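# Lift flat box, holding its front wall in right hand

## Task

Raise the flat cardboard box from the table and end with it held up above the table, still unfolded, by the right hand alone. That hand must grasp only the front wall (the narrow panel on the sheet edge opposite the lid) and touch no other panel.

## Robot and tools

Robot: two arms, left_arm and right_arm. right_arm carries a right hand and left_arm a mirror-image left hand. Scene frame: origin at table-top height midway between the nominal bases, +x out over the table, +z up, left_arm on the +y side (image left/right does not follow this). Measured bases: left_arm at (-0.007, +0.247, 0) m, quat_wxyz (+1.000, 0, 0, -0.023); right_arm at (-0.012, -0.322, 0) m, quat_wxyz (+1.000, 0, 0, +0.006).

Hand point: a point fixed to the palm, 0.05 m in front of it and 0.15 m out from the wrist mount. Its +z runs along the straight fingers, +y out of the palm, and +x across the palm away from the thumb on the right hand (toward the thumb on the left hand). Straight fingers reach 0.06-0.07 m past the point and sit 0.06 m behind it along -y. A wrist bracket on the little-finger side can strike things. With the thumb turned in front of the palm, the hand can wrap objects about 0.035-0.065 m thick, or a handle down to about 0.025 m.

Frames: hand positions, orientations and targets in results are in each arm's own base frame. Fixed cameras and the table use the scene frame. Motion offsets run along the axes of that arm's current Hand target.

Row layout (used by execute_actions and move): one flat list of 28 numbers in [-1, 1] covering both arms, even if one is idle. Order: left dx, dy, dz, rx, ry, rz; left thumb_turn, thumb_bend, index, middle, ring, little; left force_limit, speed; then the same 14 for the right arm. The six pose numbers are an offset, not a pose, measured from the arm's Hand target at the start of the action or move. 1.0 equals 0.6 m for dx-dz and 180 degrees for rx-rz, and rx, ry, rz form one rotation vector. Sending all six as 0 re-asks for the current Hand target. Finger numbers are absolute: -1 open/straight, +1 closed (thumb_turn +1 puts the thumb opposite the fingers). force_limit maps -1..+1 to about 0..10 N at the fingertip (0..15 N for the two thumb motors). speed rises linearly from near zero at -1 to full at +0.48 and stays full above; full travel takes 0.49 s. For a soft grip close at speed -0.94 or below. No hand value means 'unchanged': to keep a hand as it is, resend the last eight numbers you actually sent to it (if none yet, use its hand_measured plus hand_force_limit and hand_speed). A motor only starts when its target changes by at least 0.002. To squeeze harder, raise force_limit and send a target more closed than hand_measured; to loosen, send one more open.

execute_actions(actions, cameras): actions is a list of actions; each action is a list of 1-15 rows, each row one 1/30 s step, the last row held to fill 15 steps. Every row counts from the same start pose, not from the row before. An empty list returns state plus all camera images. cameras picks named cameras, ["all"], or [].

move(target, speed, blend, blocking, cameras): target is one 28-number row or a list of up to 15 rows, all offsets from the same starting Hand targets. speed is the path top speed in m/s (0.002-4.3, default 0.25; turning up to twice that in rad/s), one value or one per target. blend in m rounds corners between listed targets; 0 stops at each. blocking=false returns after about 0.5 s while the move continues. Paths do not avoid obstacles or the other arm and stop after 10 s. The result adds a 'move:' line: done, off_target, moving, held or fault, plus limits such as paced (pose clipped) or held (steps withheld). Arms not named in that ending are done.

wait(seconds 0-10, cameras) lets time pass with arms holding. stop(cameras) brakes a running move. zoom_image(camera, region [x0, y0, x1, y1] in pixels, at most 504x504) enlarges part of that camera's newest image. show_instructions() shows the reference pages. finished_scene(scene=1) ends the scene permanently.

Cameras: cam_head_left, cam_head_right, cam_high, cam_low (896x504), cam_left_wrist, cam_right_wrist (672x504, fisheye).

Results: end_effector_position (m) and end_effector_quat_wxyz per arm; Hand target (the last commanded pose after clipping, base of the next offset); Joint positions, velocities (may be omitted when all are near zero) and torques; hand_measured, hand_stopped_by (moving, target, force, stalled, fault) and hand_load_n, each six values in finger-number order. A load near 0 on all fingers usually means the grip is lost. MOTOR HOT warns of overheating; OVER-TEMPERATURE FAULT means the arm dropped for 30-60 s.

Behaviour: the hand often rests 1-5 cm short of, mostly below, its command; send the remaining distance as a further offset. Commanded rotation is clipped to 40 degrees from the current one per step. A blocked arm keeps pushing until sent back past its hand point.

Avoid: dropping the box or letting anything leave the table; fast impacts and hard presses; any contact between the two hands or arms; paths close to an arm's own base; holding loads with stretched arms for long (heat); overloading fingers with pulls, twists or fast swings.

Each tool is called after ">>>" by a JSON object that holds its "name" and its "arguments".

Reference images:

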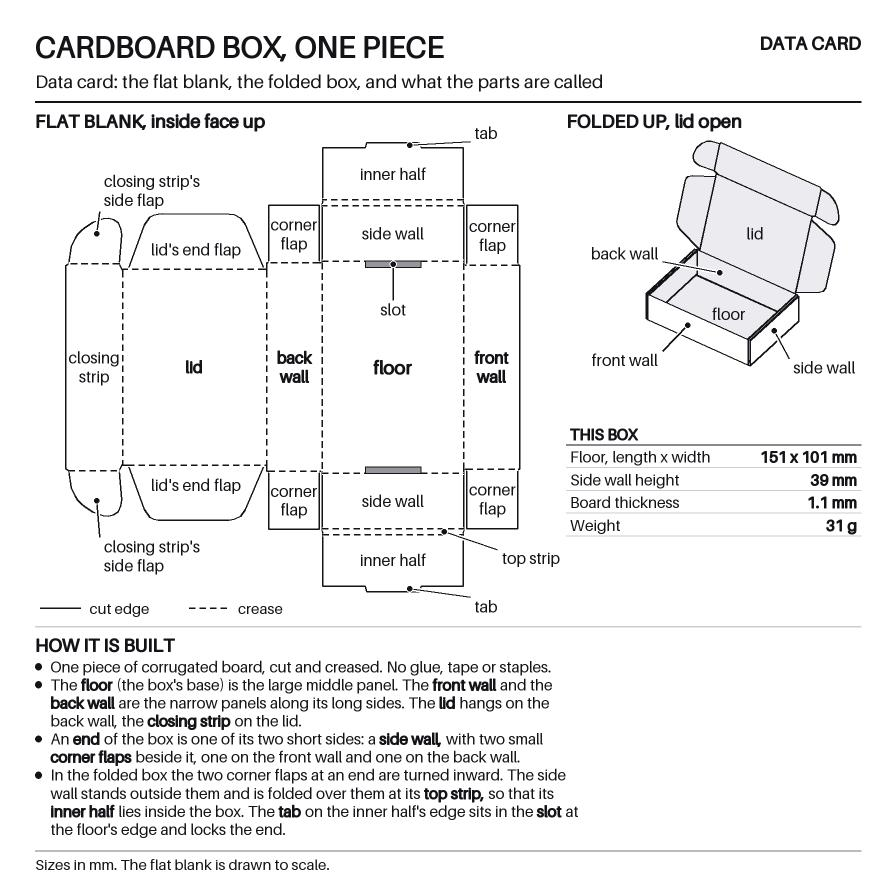

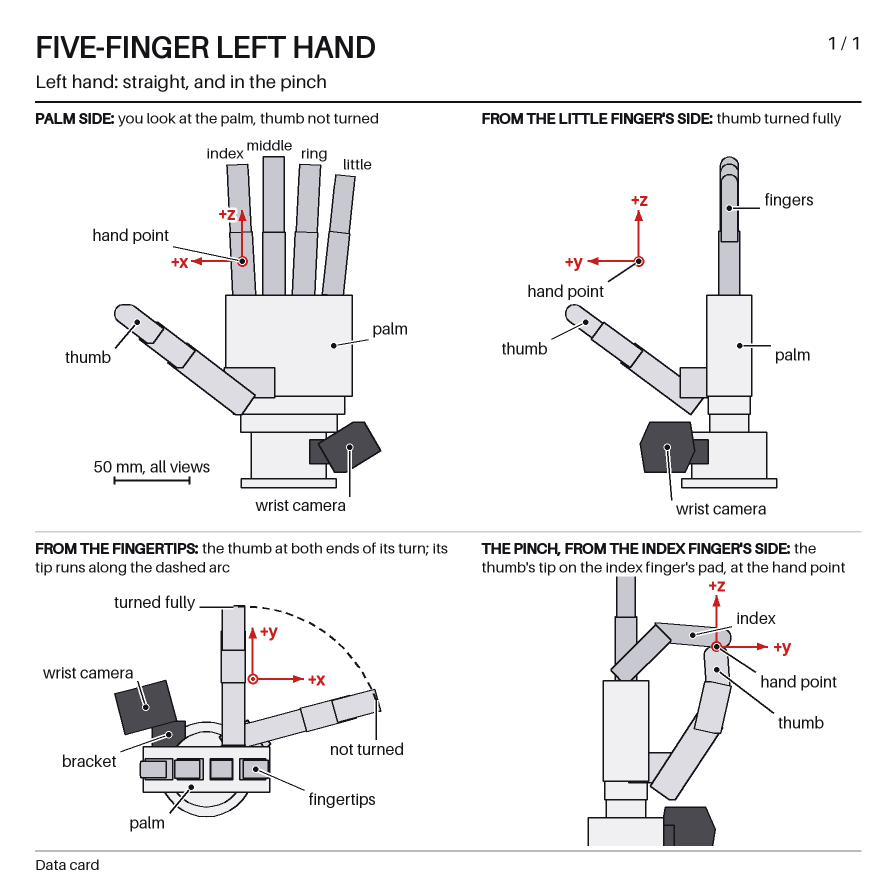

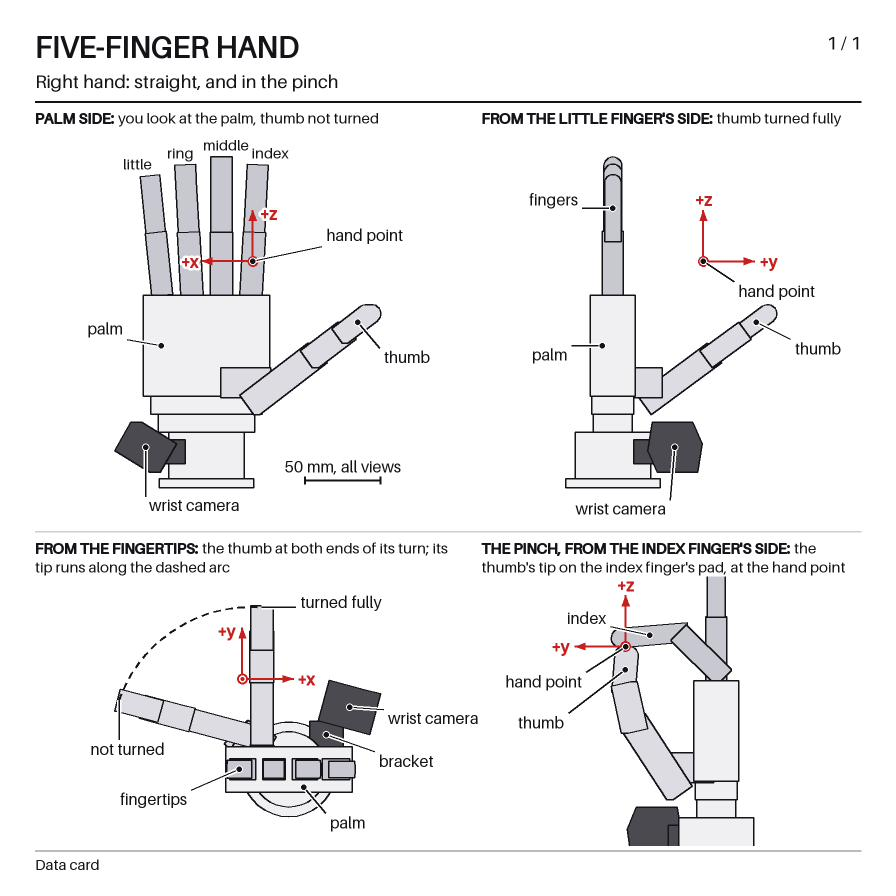

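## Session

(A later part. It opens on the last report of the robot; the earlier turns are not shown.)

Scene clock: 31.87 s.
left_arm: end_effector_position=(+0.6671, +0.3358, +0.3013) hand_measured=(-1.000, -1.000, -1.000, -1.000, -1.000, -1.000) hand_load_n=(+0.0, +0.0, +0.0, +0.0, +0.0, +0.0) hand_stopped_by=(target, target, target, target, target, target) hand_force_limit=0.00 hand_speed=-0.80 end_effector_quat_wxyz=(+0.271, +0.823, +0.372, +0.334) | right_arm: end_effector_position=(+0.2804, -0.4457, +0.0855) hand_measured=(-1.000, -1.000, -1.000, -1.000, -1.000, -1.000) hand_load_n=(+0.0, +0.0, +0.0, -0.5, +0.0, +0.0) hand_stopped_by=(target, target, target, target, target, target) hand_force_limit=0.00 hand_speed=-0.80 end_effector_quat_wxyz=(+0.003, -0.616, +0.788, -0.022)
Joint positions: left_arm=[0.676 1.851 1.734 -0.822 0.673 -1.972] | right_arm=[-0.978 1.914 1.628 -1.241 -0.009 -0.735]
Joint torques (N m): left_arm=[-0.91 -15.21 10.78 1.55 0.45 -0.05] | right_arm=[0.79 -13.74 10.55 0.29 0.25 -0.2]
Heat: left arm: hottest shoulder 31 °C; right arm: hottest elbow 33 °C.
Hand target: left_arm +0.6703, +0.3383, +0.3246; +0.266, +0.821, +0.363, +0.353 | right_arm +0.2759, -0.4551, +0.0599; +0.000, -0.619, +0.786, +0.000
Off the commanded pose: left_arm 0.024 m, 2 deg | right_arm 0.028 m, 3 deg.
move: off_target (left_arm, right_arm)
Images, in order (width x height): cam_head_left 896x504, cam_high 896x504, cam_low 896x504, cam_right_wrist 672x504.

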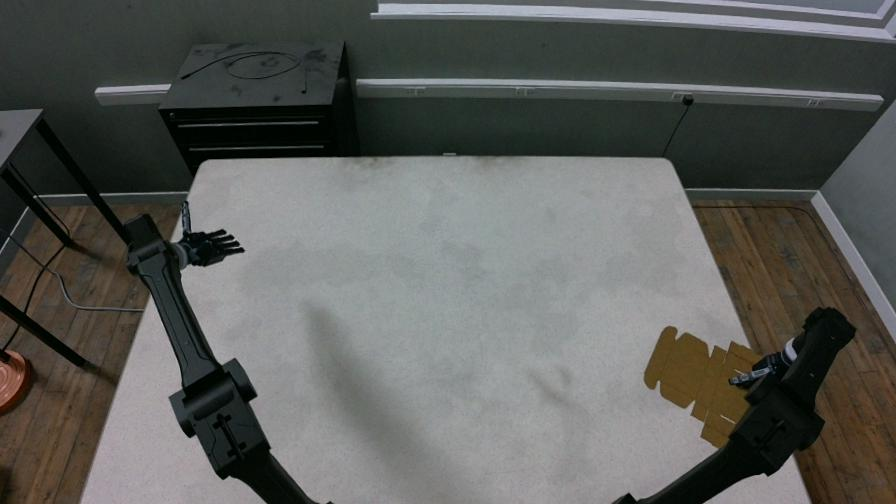

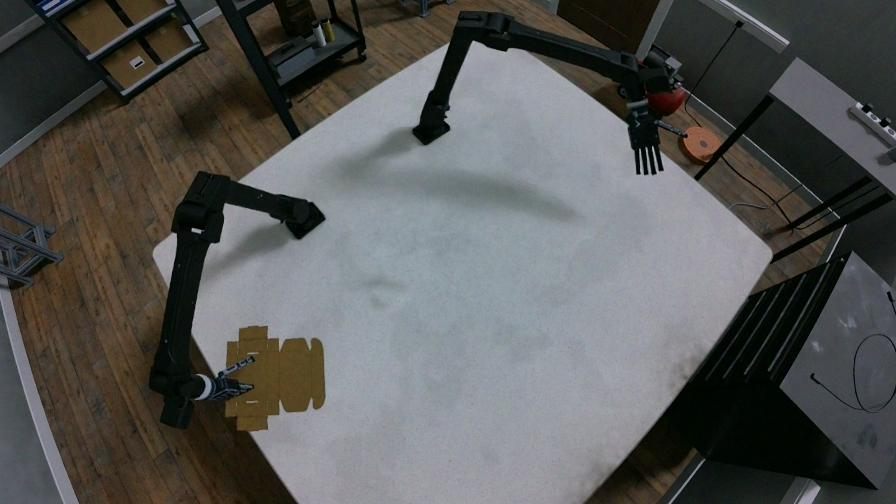

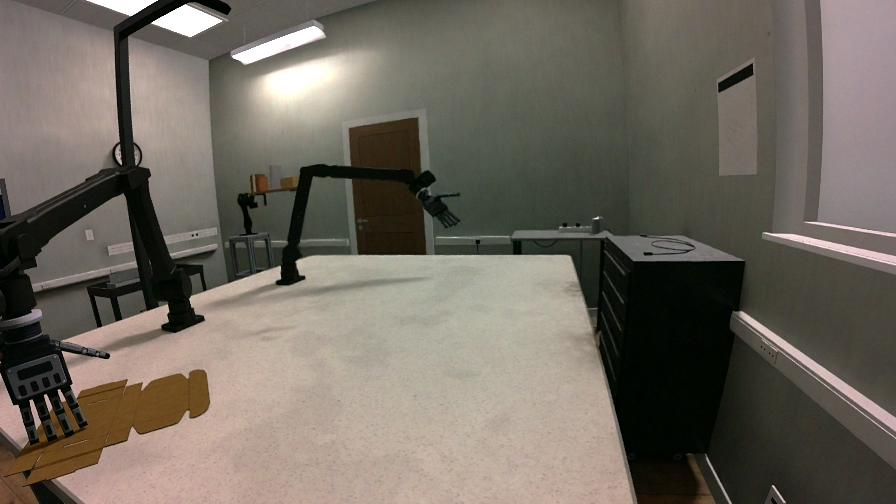

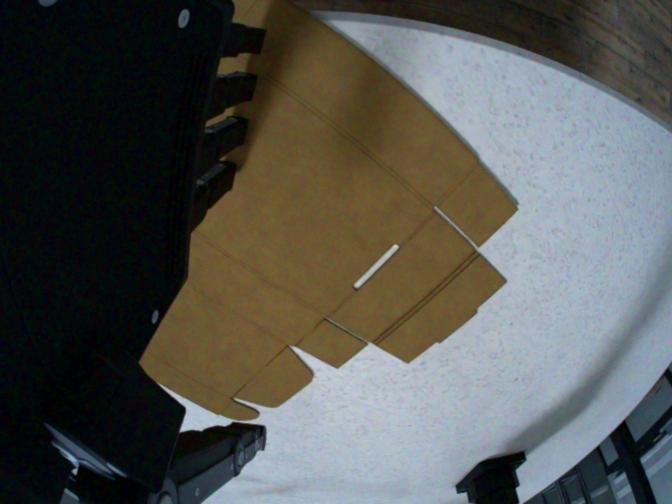

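>>> {"name": "move", "arguments": {"target": [[0,0,0,0,0,0,-1,-1,-1,-1,-1,-1,0,-0.8,0,0,-0.1,0,0,0,-1,-1,-1,-1,-1,-1,0,-0.8],[0,0,0,0,0,0,-1,-1,-1,-1,-1,-1,0,-0.8,-0.123,-0.139,-0.117,0,0,0.596,-1,-1,-1,-0.6,-1,-1,0,0]], "speed": 0.5, "cameras": ["all"]}}

>>> {"name": "zoom_image", "arguments": {"camera": "cam_high", "region": [130, 270, 370, 450]}}

Scene clock: 37.27 s.
left_arm: end_effector_position=(+0.6671, +0.3358, +0.3013) hand_measured=(-1.000, -1.000, -1.000, -1.000, -1.000, -1.000) hand_load_n=(+0.0, +0.0, +0.0, +0.0, +0.0, +0.0) hand_stopped_by=(target, target, target, target, target, target) hand_force_limit=0.00 hand_speed=-0.80 end_effector_quat_wxyz=(+0.271, +0.823, +0.372, +0.334) | right_arm: end_effector_position=(+0.3712, -0.4067, +0.1305) hand_measured=(-1.000, -1.000, -1.000, -0.600, -1.000, -1.000) hand_load_n=(+0.0, +0.0, +0.0, +0.0, +0.0, +0.0) hand_stopped_by=(target, target, target, target, target, target) hand_force_limit=0.00 hand_speed=0.00 end_effector_quat_wxyz=(-0.001, +0.262, +0.965, +0.003)
Joint positions: left_arm=[0.676 1.851 1.734 -0.822 0.673 -1.972] | right_arm=[-0.954 1.795 1.568 -1.349 -0.003 1.147]
Joint torques (N m): left_arm=[-0.91 -15.09 10.81 1.52 0.45 -0.05] | right_arm=[1.96 -18.78 7.86 0.59 0 0.19]
Heat: left arm: hottest shoulder 31 °C; right arm: hottest elbow 33 °C.
Hand target: left_arm +0.6703, +0.3383, +0.3246; +0.266, +0.821, +0.363, +0.353 | right_arm +0.3742, -0.4029, +0.1303; +0.001, +0.266, +0.964, +0.000
Off the commanded pose: left_arm 0.024 m, 2 deg | right_arm 0.005 m, 1 deg.
move: off_target (left_arm)

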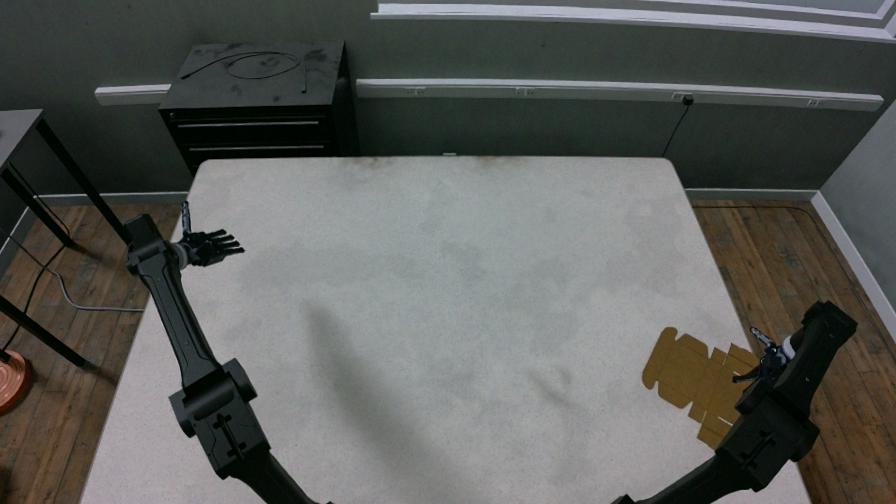

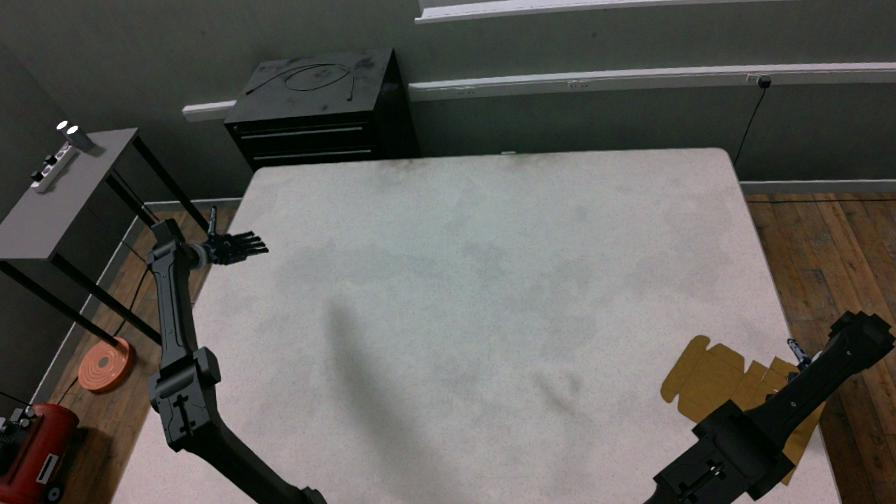

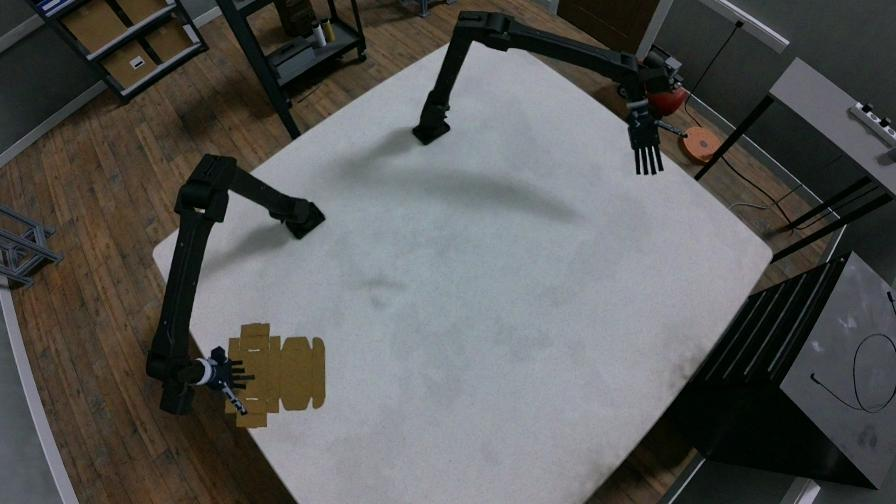

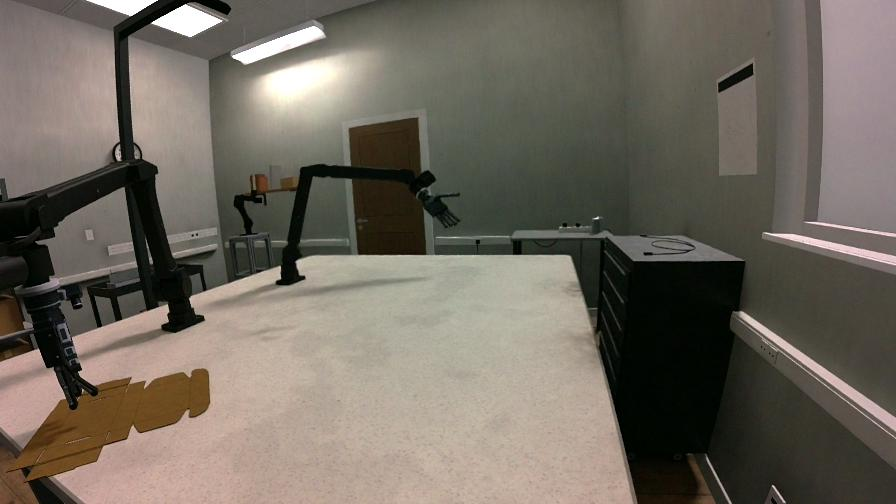

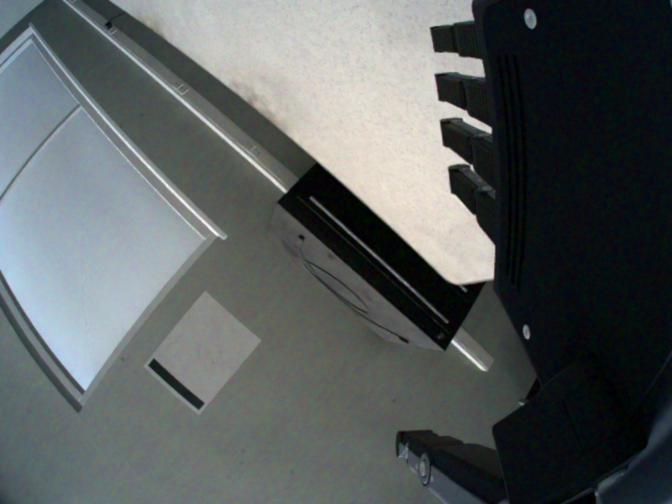

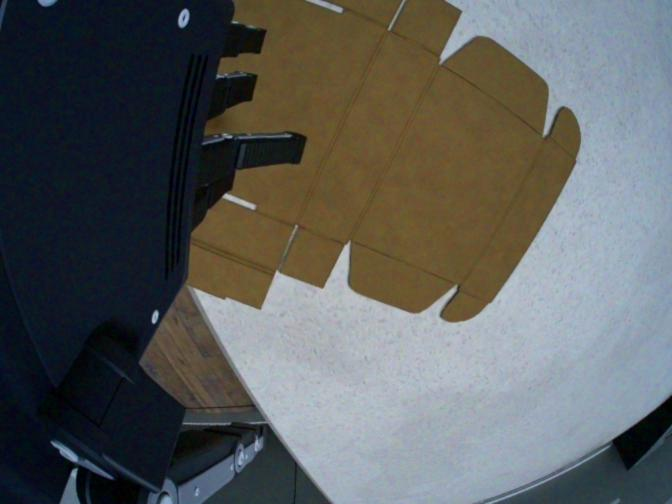

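Scaled by 2.100.

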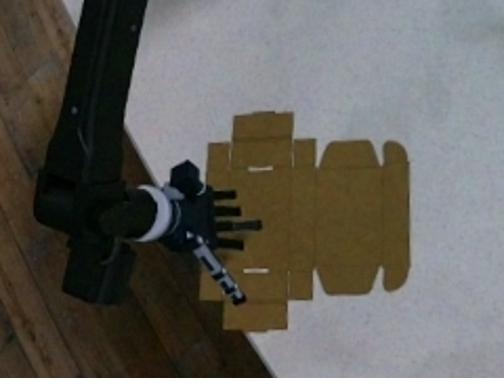

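>>> {"name": "move", "arguments": {"target": [[0,0,0,0,0,0,-1,-1,-1,-1,-1,-1,0,-0.8,0,0.024,0.08,0,0,0,-1,-1,-1,-0.6,-1,-1,0,0],[0,0,0,0,0,0,-1,-1,-1,-1,-1,-1,0,-0.8,0,0.024,0.125,0,0,0,-1,-1,-1,-0.6,-1,-1,0,0],[0,0,0,0,0,0,-1,-1,-1,-1,-1,-1,0,-0.8,0.023,-0.0725,0.125,0,0,-0.19,-1,-1,-1,-0.6,-1,-1,0,0]], "speed": [0.2,0.1,0.15], "cameras": ["all"]}}

>>> {"name": "zoom_image", "arguments": {"camera": "cam_high", "region": [130, 270, 370, 450]}}

Scene clock: 43.50 s.
left_arm: end_effector_position=(+0.6671, +0.3358, +0.3013) hand_measured=(-1.000, -1.000, -1.000, -1.000, -1.000, -1.000) hand_load_n=(+0.0, +0.0, +0.0, +0.0, +0.0, +0.0) hand_stopped_by=(target, target, target, target, target, target) hand_force_limit=0.00 hand_speed=-0.80 end_effector_quat_wxyz=(+0.271, +0.823, +0.372, +0.334) | right_arm: end_effector_position=(+0.3468, -0.4239, +0.0821) hand_measured=(-1.000, -1.000, -1.000, -0.600, -1.000, -1.000) hand_load_n=(+0.0, -0.5, +0.5, +0.0, -3.5, +0.0) hand_stopped_by=(target, target, target, target, target, target) hand_force_limit=0.00 hand_speed=0.00 end_effector_quat_wxyz=(+0.015, -0.026, +0.999, -0.018)
Joint positions: left_arm=[0.676 1.851 1.734 -0.822 0.673 -1.972] | right_arm=[-0.991 1.89 1.578 -1.213 -0.006 0.529]
Joint torques (N m): left_arm=[-0.85 -15.09 10.8 1.54 0.45 -0.05] | right_arm=[0.5 -13.33 10.4 0.18 0.13 -0.16]
Heat: left arm: hottest shoulder 32 °C; right arm: hottest elbow 33 °C.
Hand target: left_arm +0.6703, +0.3383, +0.3246; +0.266, +0.821, +0.363, +0.353 | right_arm +0.3402, -0.4332, +0.0553; +0.001, -0.029, +1.000, +0.000
Off the commanded pose: left_arm 0.024 m, 2 deg | right_arm 0.029 m, 3 deg.
move: off_target (left_arm, right_arm)

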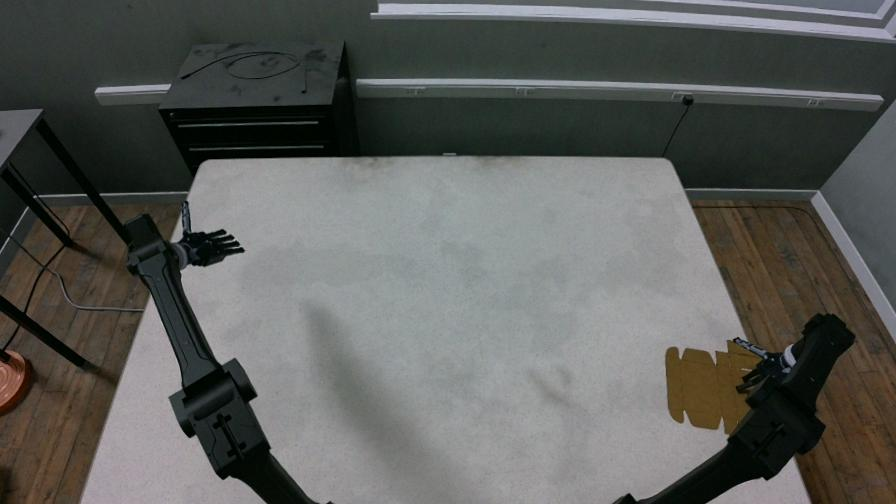

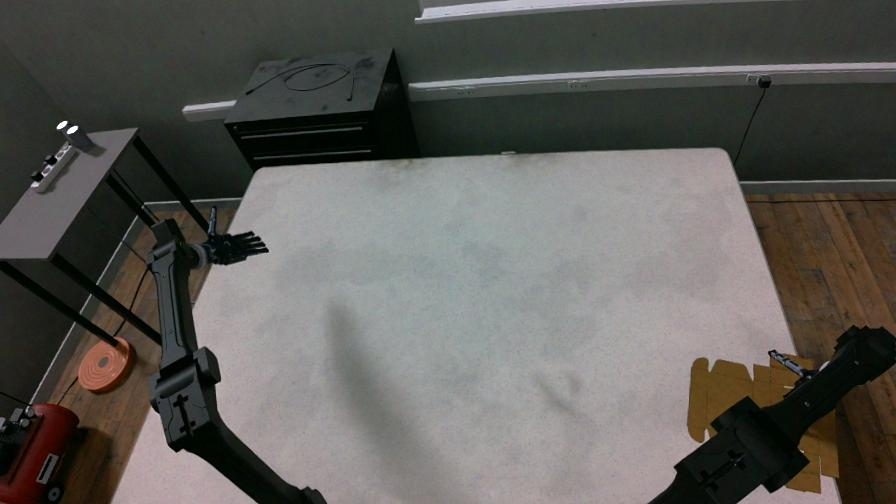

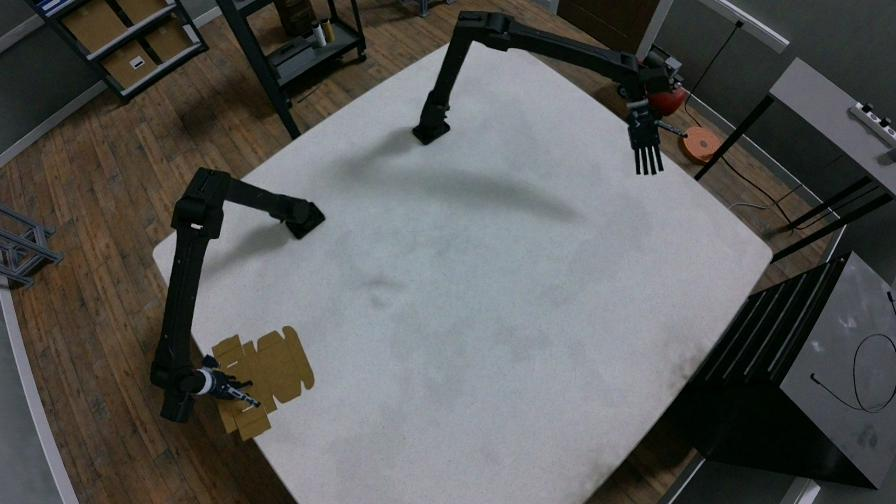

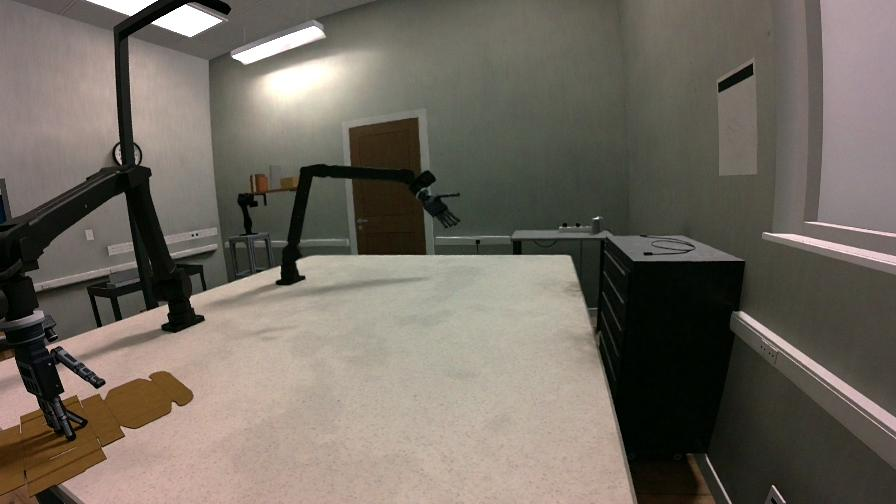

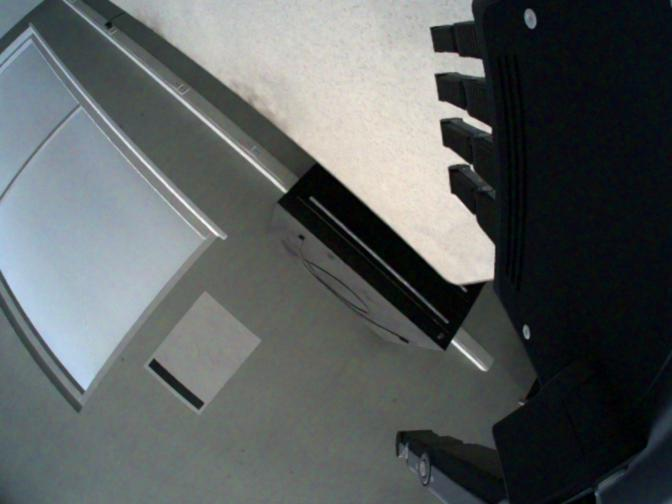

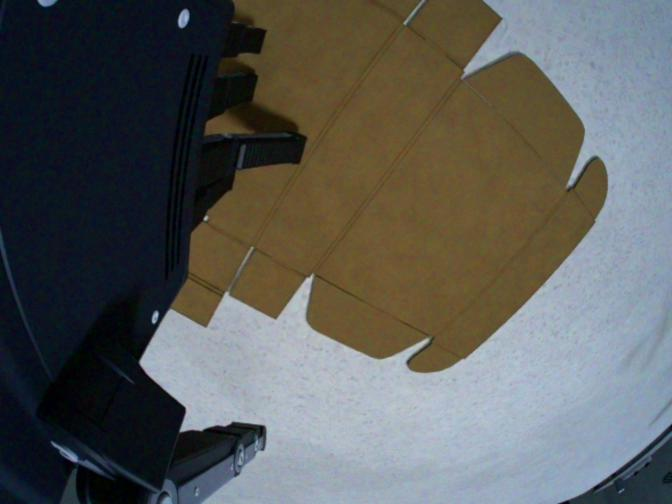

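Scaled by 2.100.

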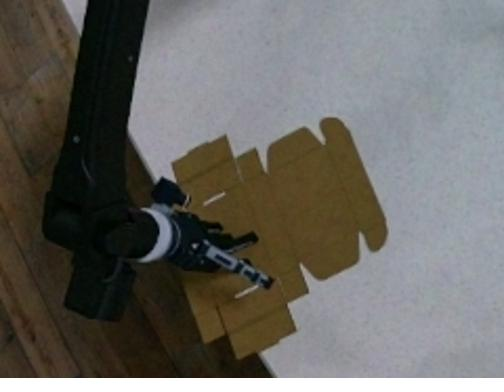

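>>> {"name": "move", "arguments": {"target": [[0,0,0,0,0,0,-1,-1,-1,-1,-1,-1,0,-0.8,0,0,-0.12,0,0,0,-1,-1,-1,-0.6,-1,-1,0,0],[0,0,0,0,0,0,-1,-1,-1,-1,-1,-1,0,-0.8,0.01,-0.18,-0.2,0,0,0,1,-0.1,-0.15,-0.15,-1,-1,0,0.2]], "speed": [0.2,0.25], "cameras": ["all"]}}

>>> {"name": "zoom_image", "arguments": {"camera": "cam_high", "region": [130, 270, 370, 450]}}

>>> {"name": "zoom_image", "arguments": {"camera": "cam_low", "region": [0, 280, 280, 504]}}

Scene clock: 48.17 s.
left_arm: end_effector_position=(+0.6671, +0.3358, +0.3013) hand_measured=(-1.000, -1.000, -1.000, -1.000, -1.000, -1.000) hand_load_n=(+0.0, +0.0, -0.5, +0.0, +0.0, +0.0) hand_stopped_by=(target, target, target, target, target, target) hand_force_limit=0.00 hand_speed=-0.80 end_effector_quat_wxyz=(+0.271, +0.823, +0.372, +0.334) | right_arm: end_effector_position=(+0.3353, -0.5318, +0.1705) hand_measured=(+1.000, -0.100, -0.150, -0.150, -1.000, -1.000) hand_load_n=(+0.0, +0.0, +0.0, -0.5, +0.0, +0.0) hand_stopped_by=(target, target, target, target, target, target) hand_force_limit=0.00 hand_speed=0.20 end_effector_quat_wxyz=(-0.004, -0.020, +1.000, +0.009)
Joint positions: left_arm=[0.676 1.851 1.734 -0.822 0.673 -1.972] | right_arm=[-1.093 2.176 2.266 -1.682 -0.001 0.437]
Joint torques (N m): left_arm=[-0.91 -15.09 10.8 1.54 0.45 -0.05] | right_arm=[1.26 -21.54 13.71 -0.31 -0.05 -0.13]
Heat: left arm: hottest shoulder 32 °C; right arm: hottest elbow 34 °C.
Hand target: left_arm +0.6703, +0.3383, +0.3246; +0.266, +0.821, +0.363, +0.353 | right_arm +0.3402, -0.5414, +0.1751; +0.000, -0.029, +1.000, +0.000
Off the commanded pose: left_arm 0.024 m, 2 deg | right_arm 0.012 m, 2 deg.
move: off_target (left_arm, right_arm); target 2's new numbers were sent with right_arm's hand 0.012 m and 2 deg from that target

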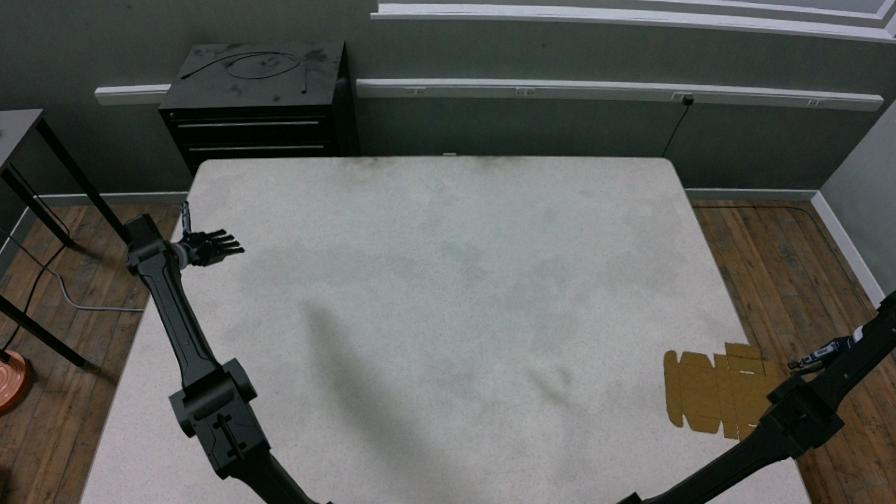

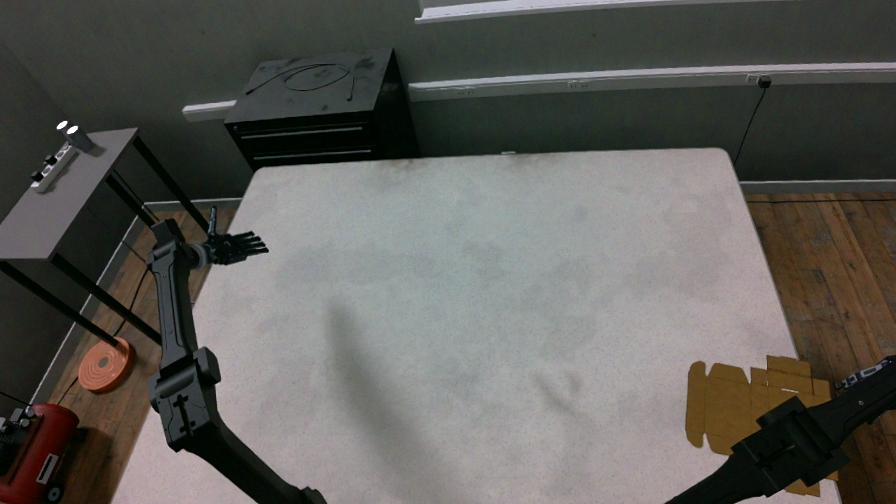

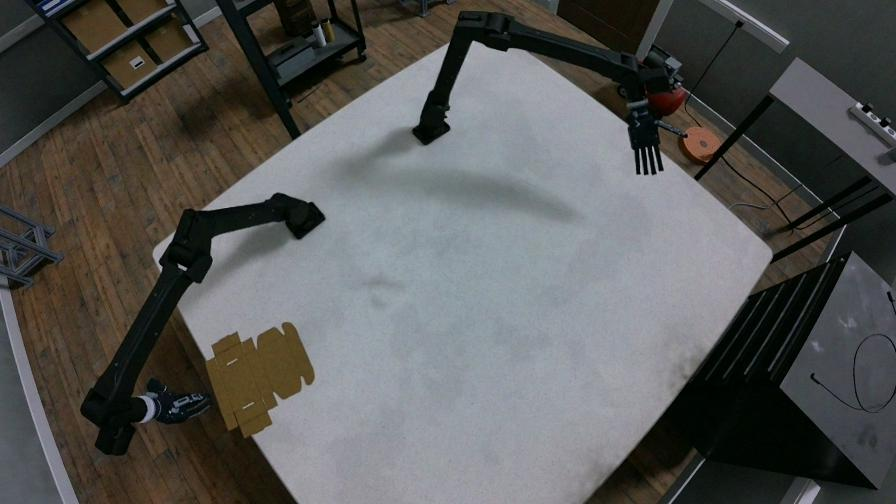

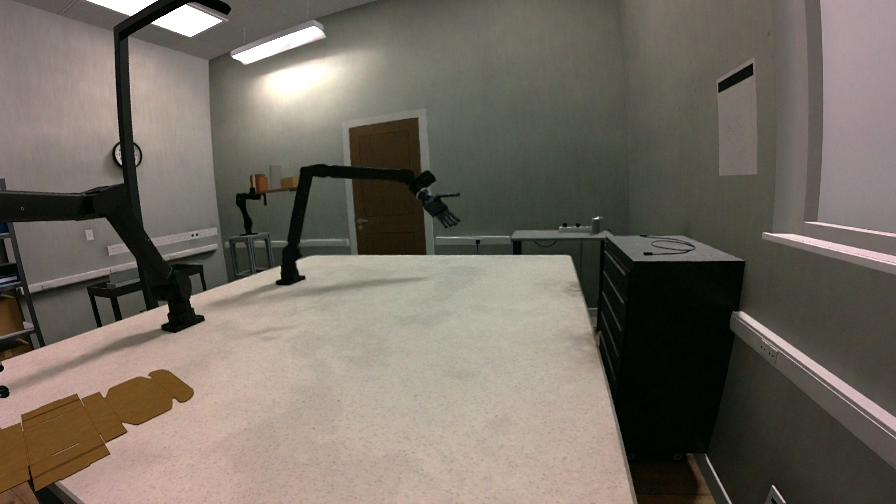

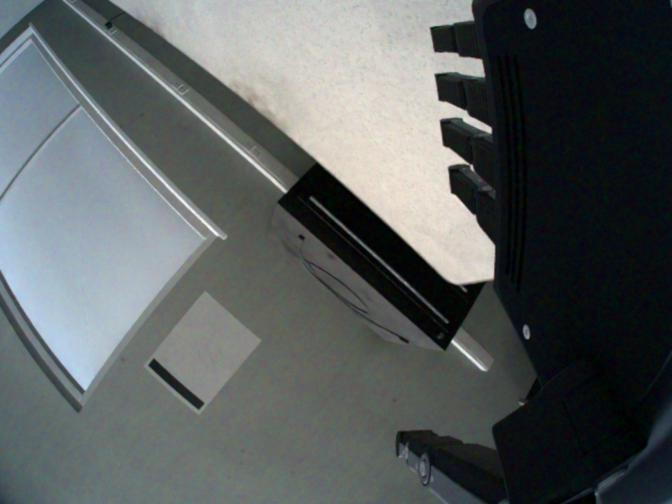

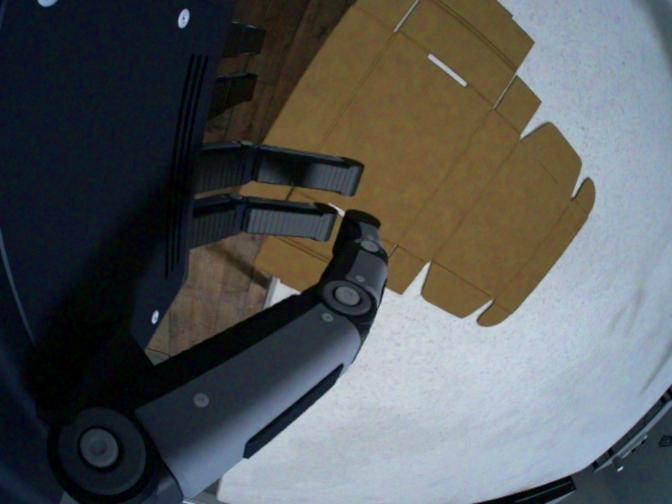

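Scaled by 2.100.

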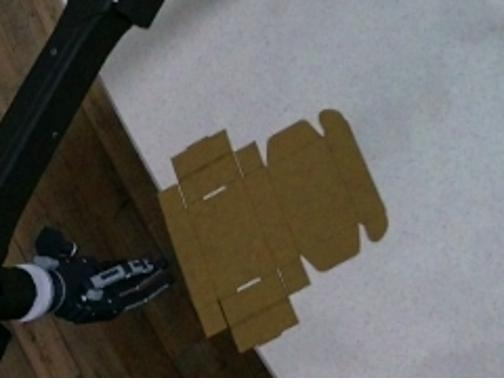

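Scaled by 1.800.

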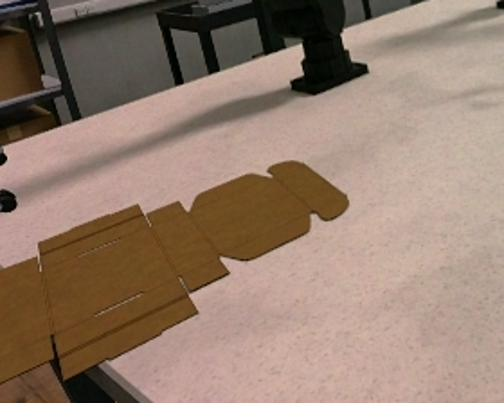

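>>> {"name": "move", "arguments": {"target": [[0,0,0,0,0,0,-1,-1,-1,-1,-1,-1,0,-0.8,-0.051,0.196,0.08,0,0,0.074,1,-0.1,-1,-0.6,-1,-1,0,0.2],[0,0,0,0,0,0,-1,-1,-1,-1,-1,-1,0,-0.8,-0.051,0.196,0.2,0,0,0.074,1,-0.1,-1,-0.6,-1,-1,0,0.2],[0,0,0,0,0,0,-1,-1,-1,-1,-1,-1,0,-0.8,-0.007,0.16,0.2,0,0,-0.048,1,-0.1,-1,-0.6,-1,-1,0,0.2],[0,0,0,0,0,0,-1,-1,-1,-1,-1,-1,0,-0.8,-0.007,0.16,0.08,0,0,-0.048,1,-0.1,-1,-0.6,-1,-1,0,0.2],[0,0,0,0,0,0,-1,-1,-1,-1,-1,-1,0,-0.8,0,0,0,0,0,-0.048,1,-0.1,-0.15,-0.15,-1,-1,0,0.2]], "speed": [0.25,0.12,0.15,0.2,0.25], "blend": [0,0,0,0.02,0], "cameras": ["all"]}}

>>> {"name": "zoom_image", "arguments": {"camera": "cam_high", "region": [130, 270, 370, 450]}}

>>> {"name": "zoom_image", "arguments": {"camera": "cam_low", "region": [0, 280, 280, 504]}}

Scene clock: 55.37 s.
left_arm: end_effector_position=(+0.6671, +0.3358, +0.3013) hand_measured=(-1.000, -1.000, -1.000, -1.000, -1.000, -1.000) hand_load_n=(+0.0, +0.0, +0.0, +0.0, +0.0, +0.0) hand_stopped_by=(target, target, target, target, target, target) hand_force_limit=0.00 hand_speed=-0.80 end_effector_quat_wxyz=(+0.271, +0.823, +0.372, +0.334) | right_arm: end_effector_position=(+0.3359, -0.5321, +0.1674) hand_measured=(+1.000, -0.100, -0.150, -0.150, -1.000, -1.000) hand_load_n=(+0.0, +0.0, +0.0, +0.0, +0.0, +0.0) hand_stopped_by=(target, target, target, target, target, target) hand_force_limit=0.00 hand_speed=0.20 end_effector_quat_wxyz=(-0.001, -0.095, +0.995, +0.006)
Joint positions: left_arm=[0.676 1.851 1.734 -0.822 0.673 -1.972] | right_arm=[-1.083 2.199 2.297 -1.682 -0.002 0.298]
Joint torques (N m): left_arm=[-0.85 -15.09 10.81 1.52 0.46 -0.05] | right_arm=[1.38 -22.12 13.61 -0.24 -0.02 -0.15]
Heat: left arm: hottest shoulder 33 °C; right arm: hottest elbow 35 °C.
Hand target: left_arm +0.6703, +0.3383, +0.3246; +0.266, +0.821, +0.363, +0.353 | right_arm +0.3403, -0.5414, +0.1753; +0.000, -0.105, +0.995, +0.000
Off the commanded pose: left_arm 0.024 m, 2 deg | right_arm 0.013 m, 1 deg.
joint sent to its limit (right arm) — joint 4 (wrist pitch), lower limit. The joint targets still meet the commanded pose.
move: off_target (left_arm, right_arm); target 5's new numbers were sent with right_arm's hand 0.013 m and 1 deg from that target

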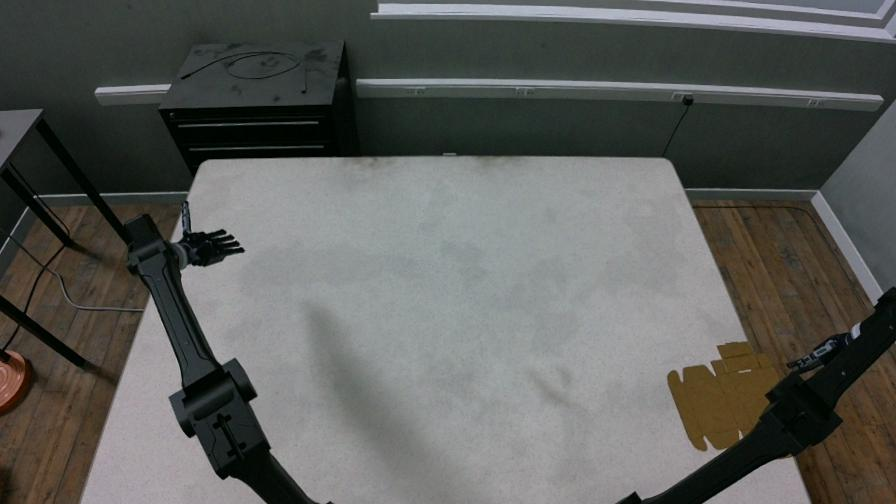

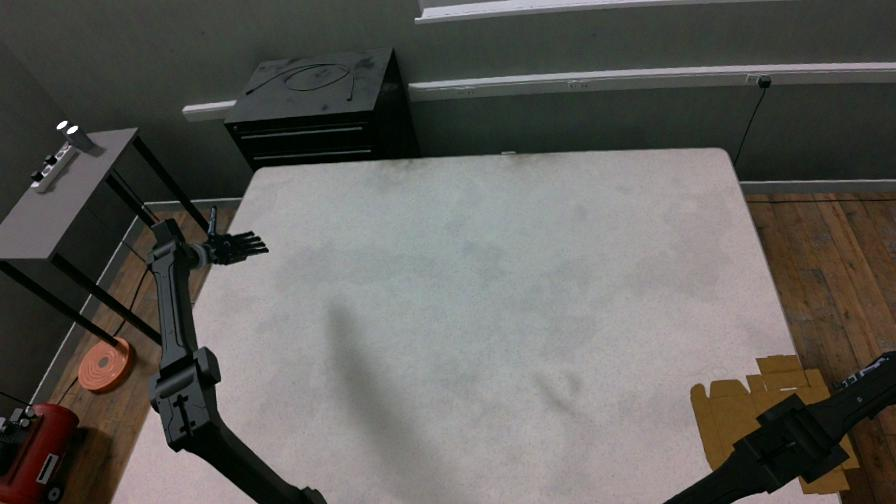

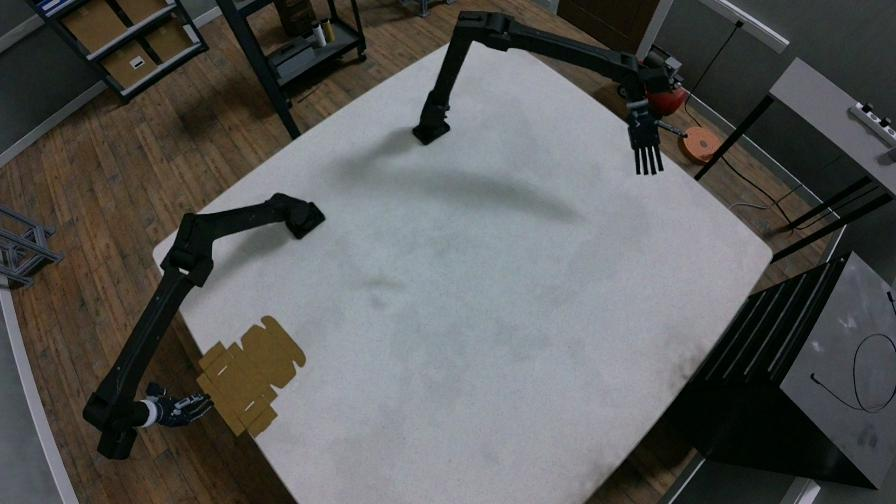

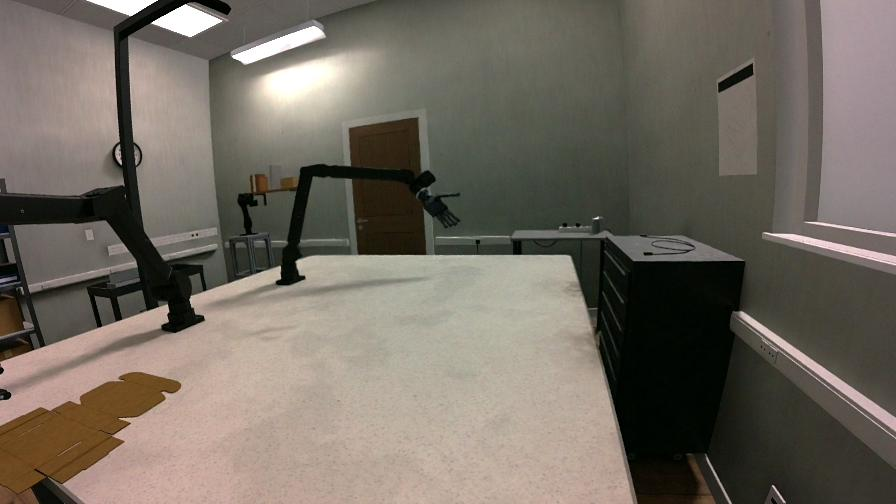

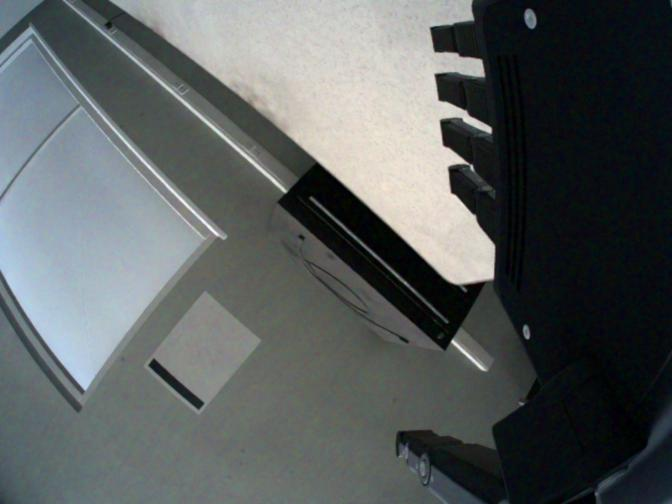

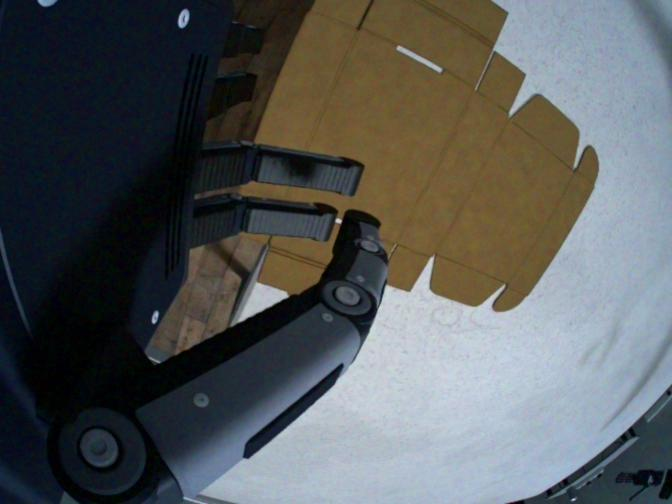

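Scaled by 2.100.

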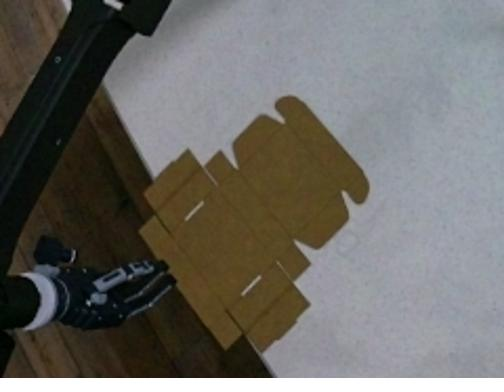

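Scaled by 1.800.

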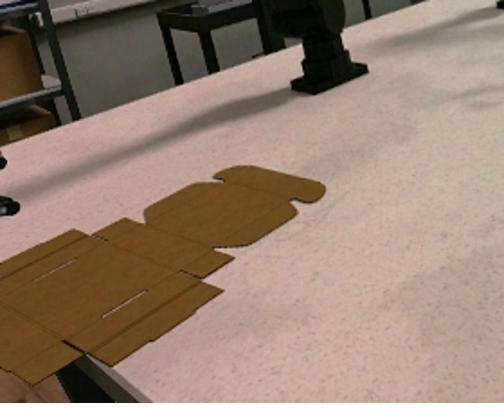

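>>> {"name": "zoom_image", "arguments": {"camera": "cam_right_wrist", "region": [200, 0, 620, 320]}}

Scaled by 1.200 from the camera's 672x504 image, which has a finer 960x720 frame.

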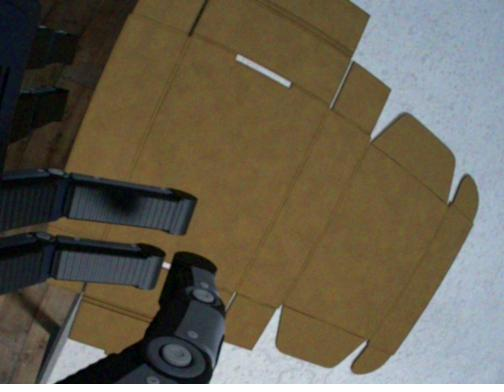

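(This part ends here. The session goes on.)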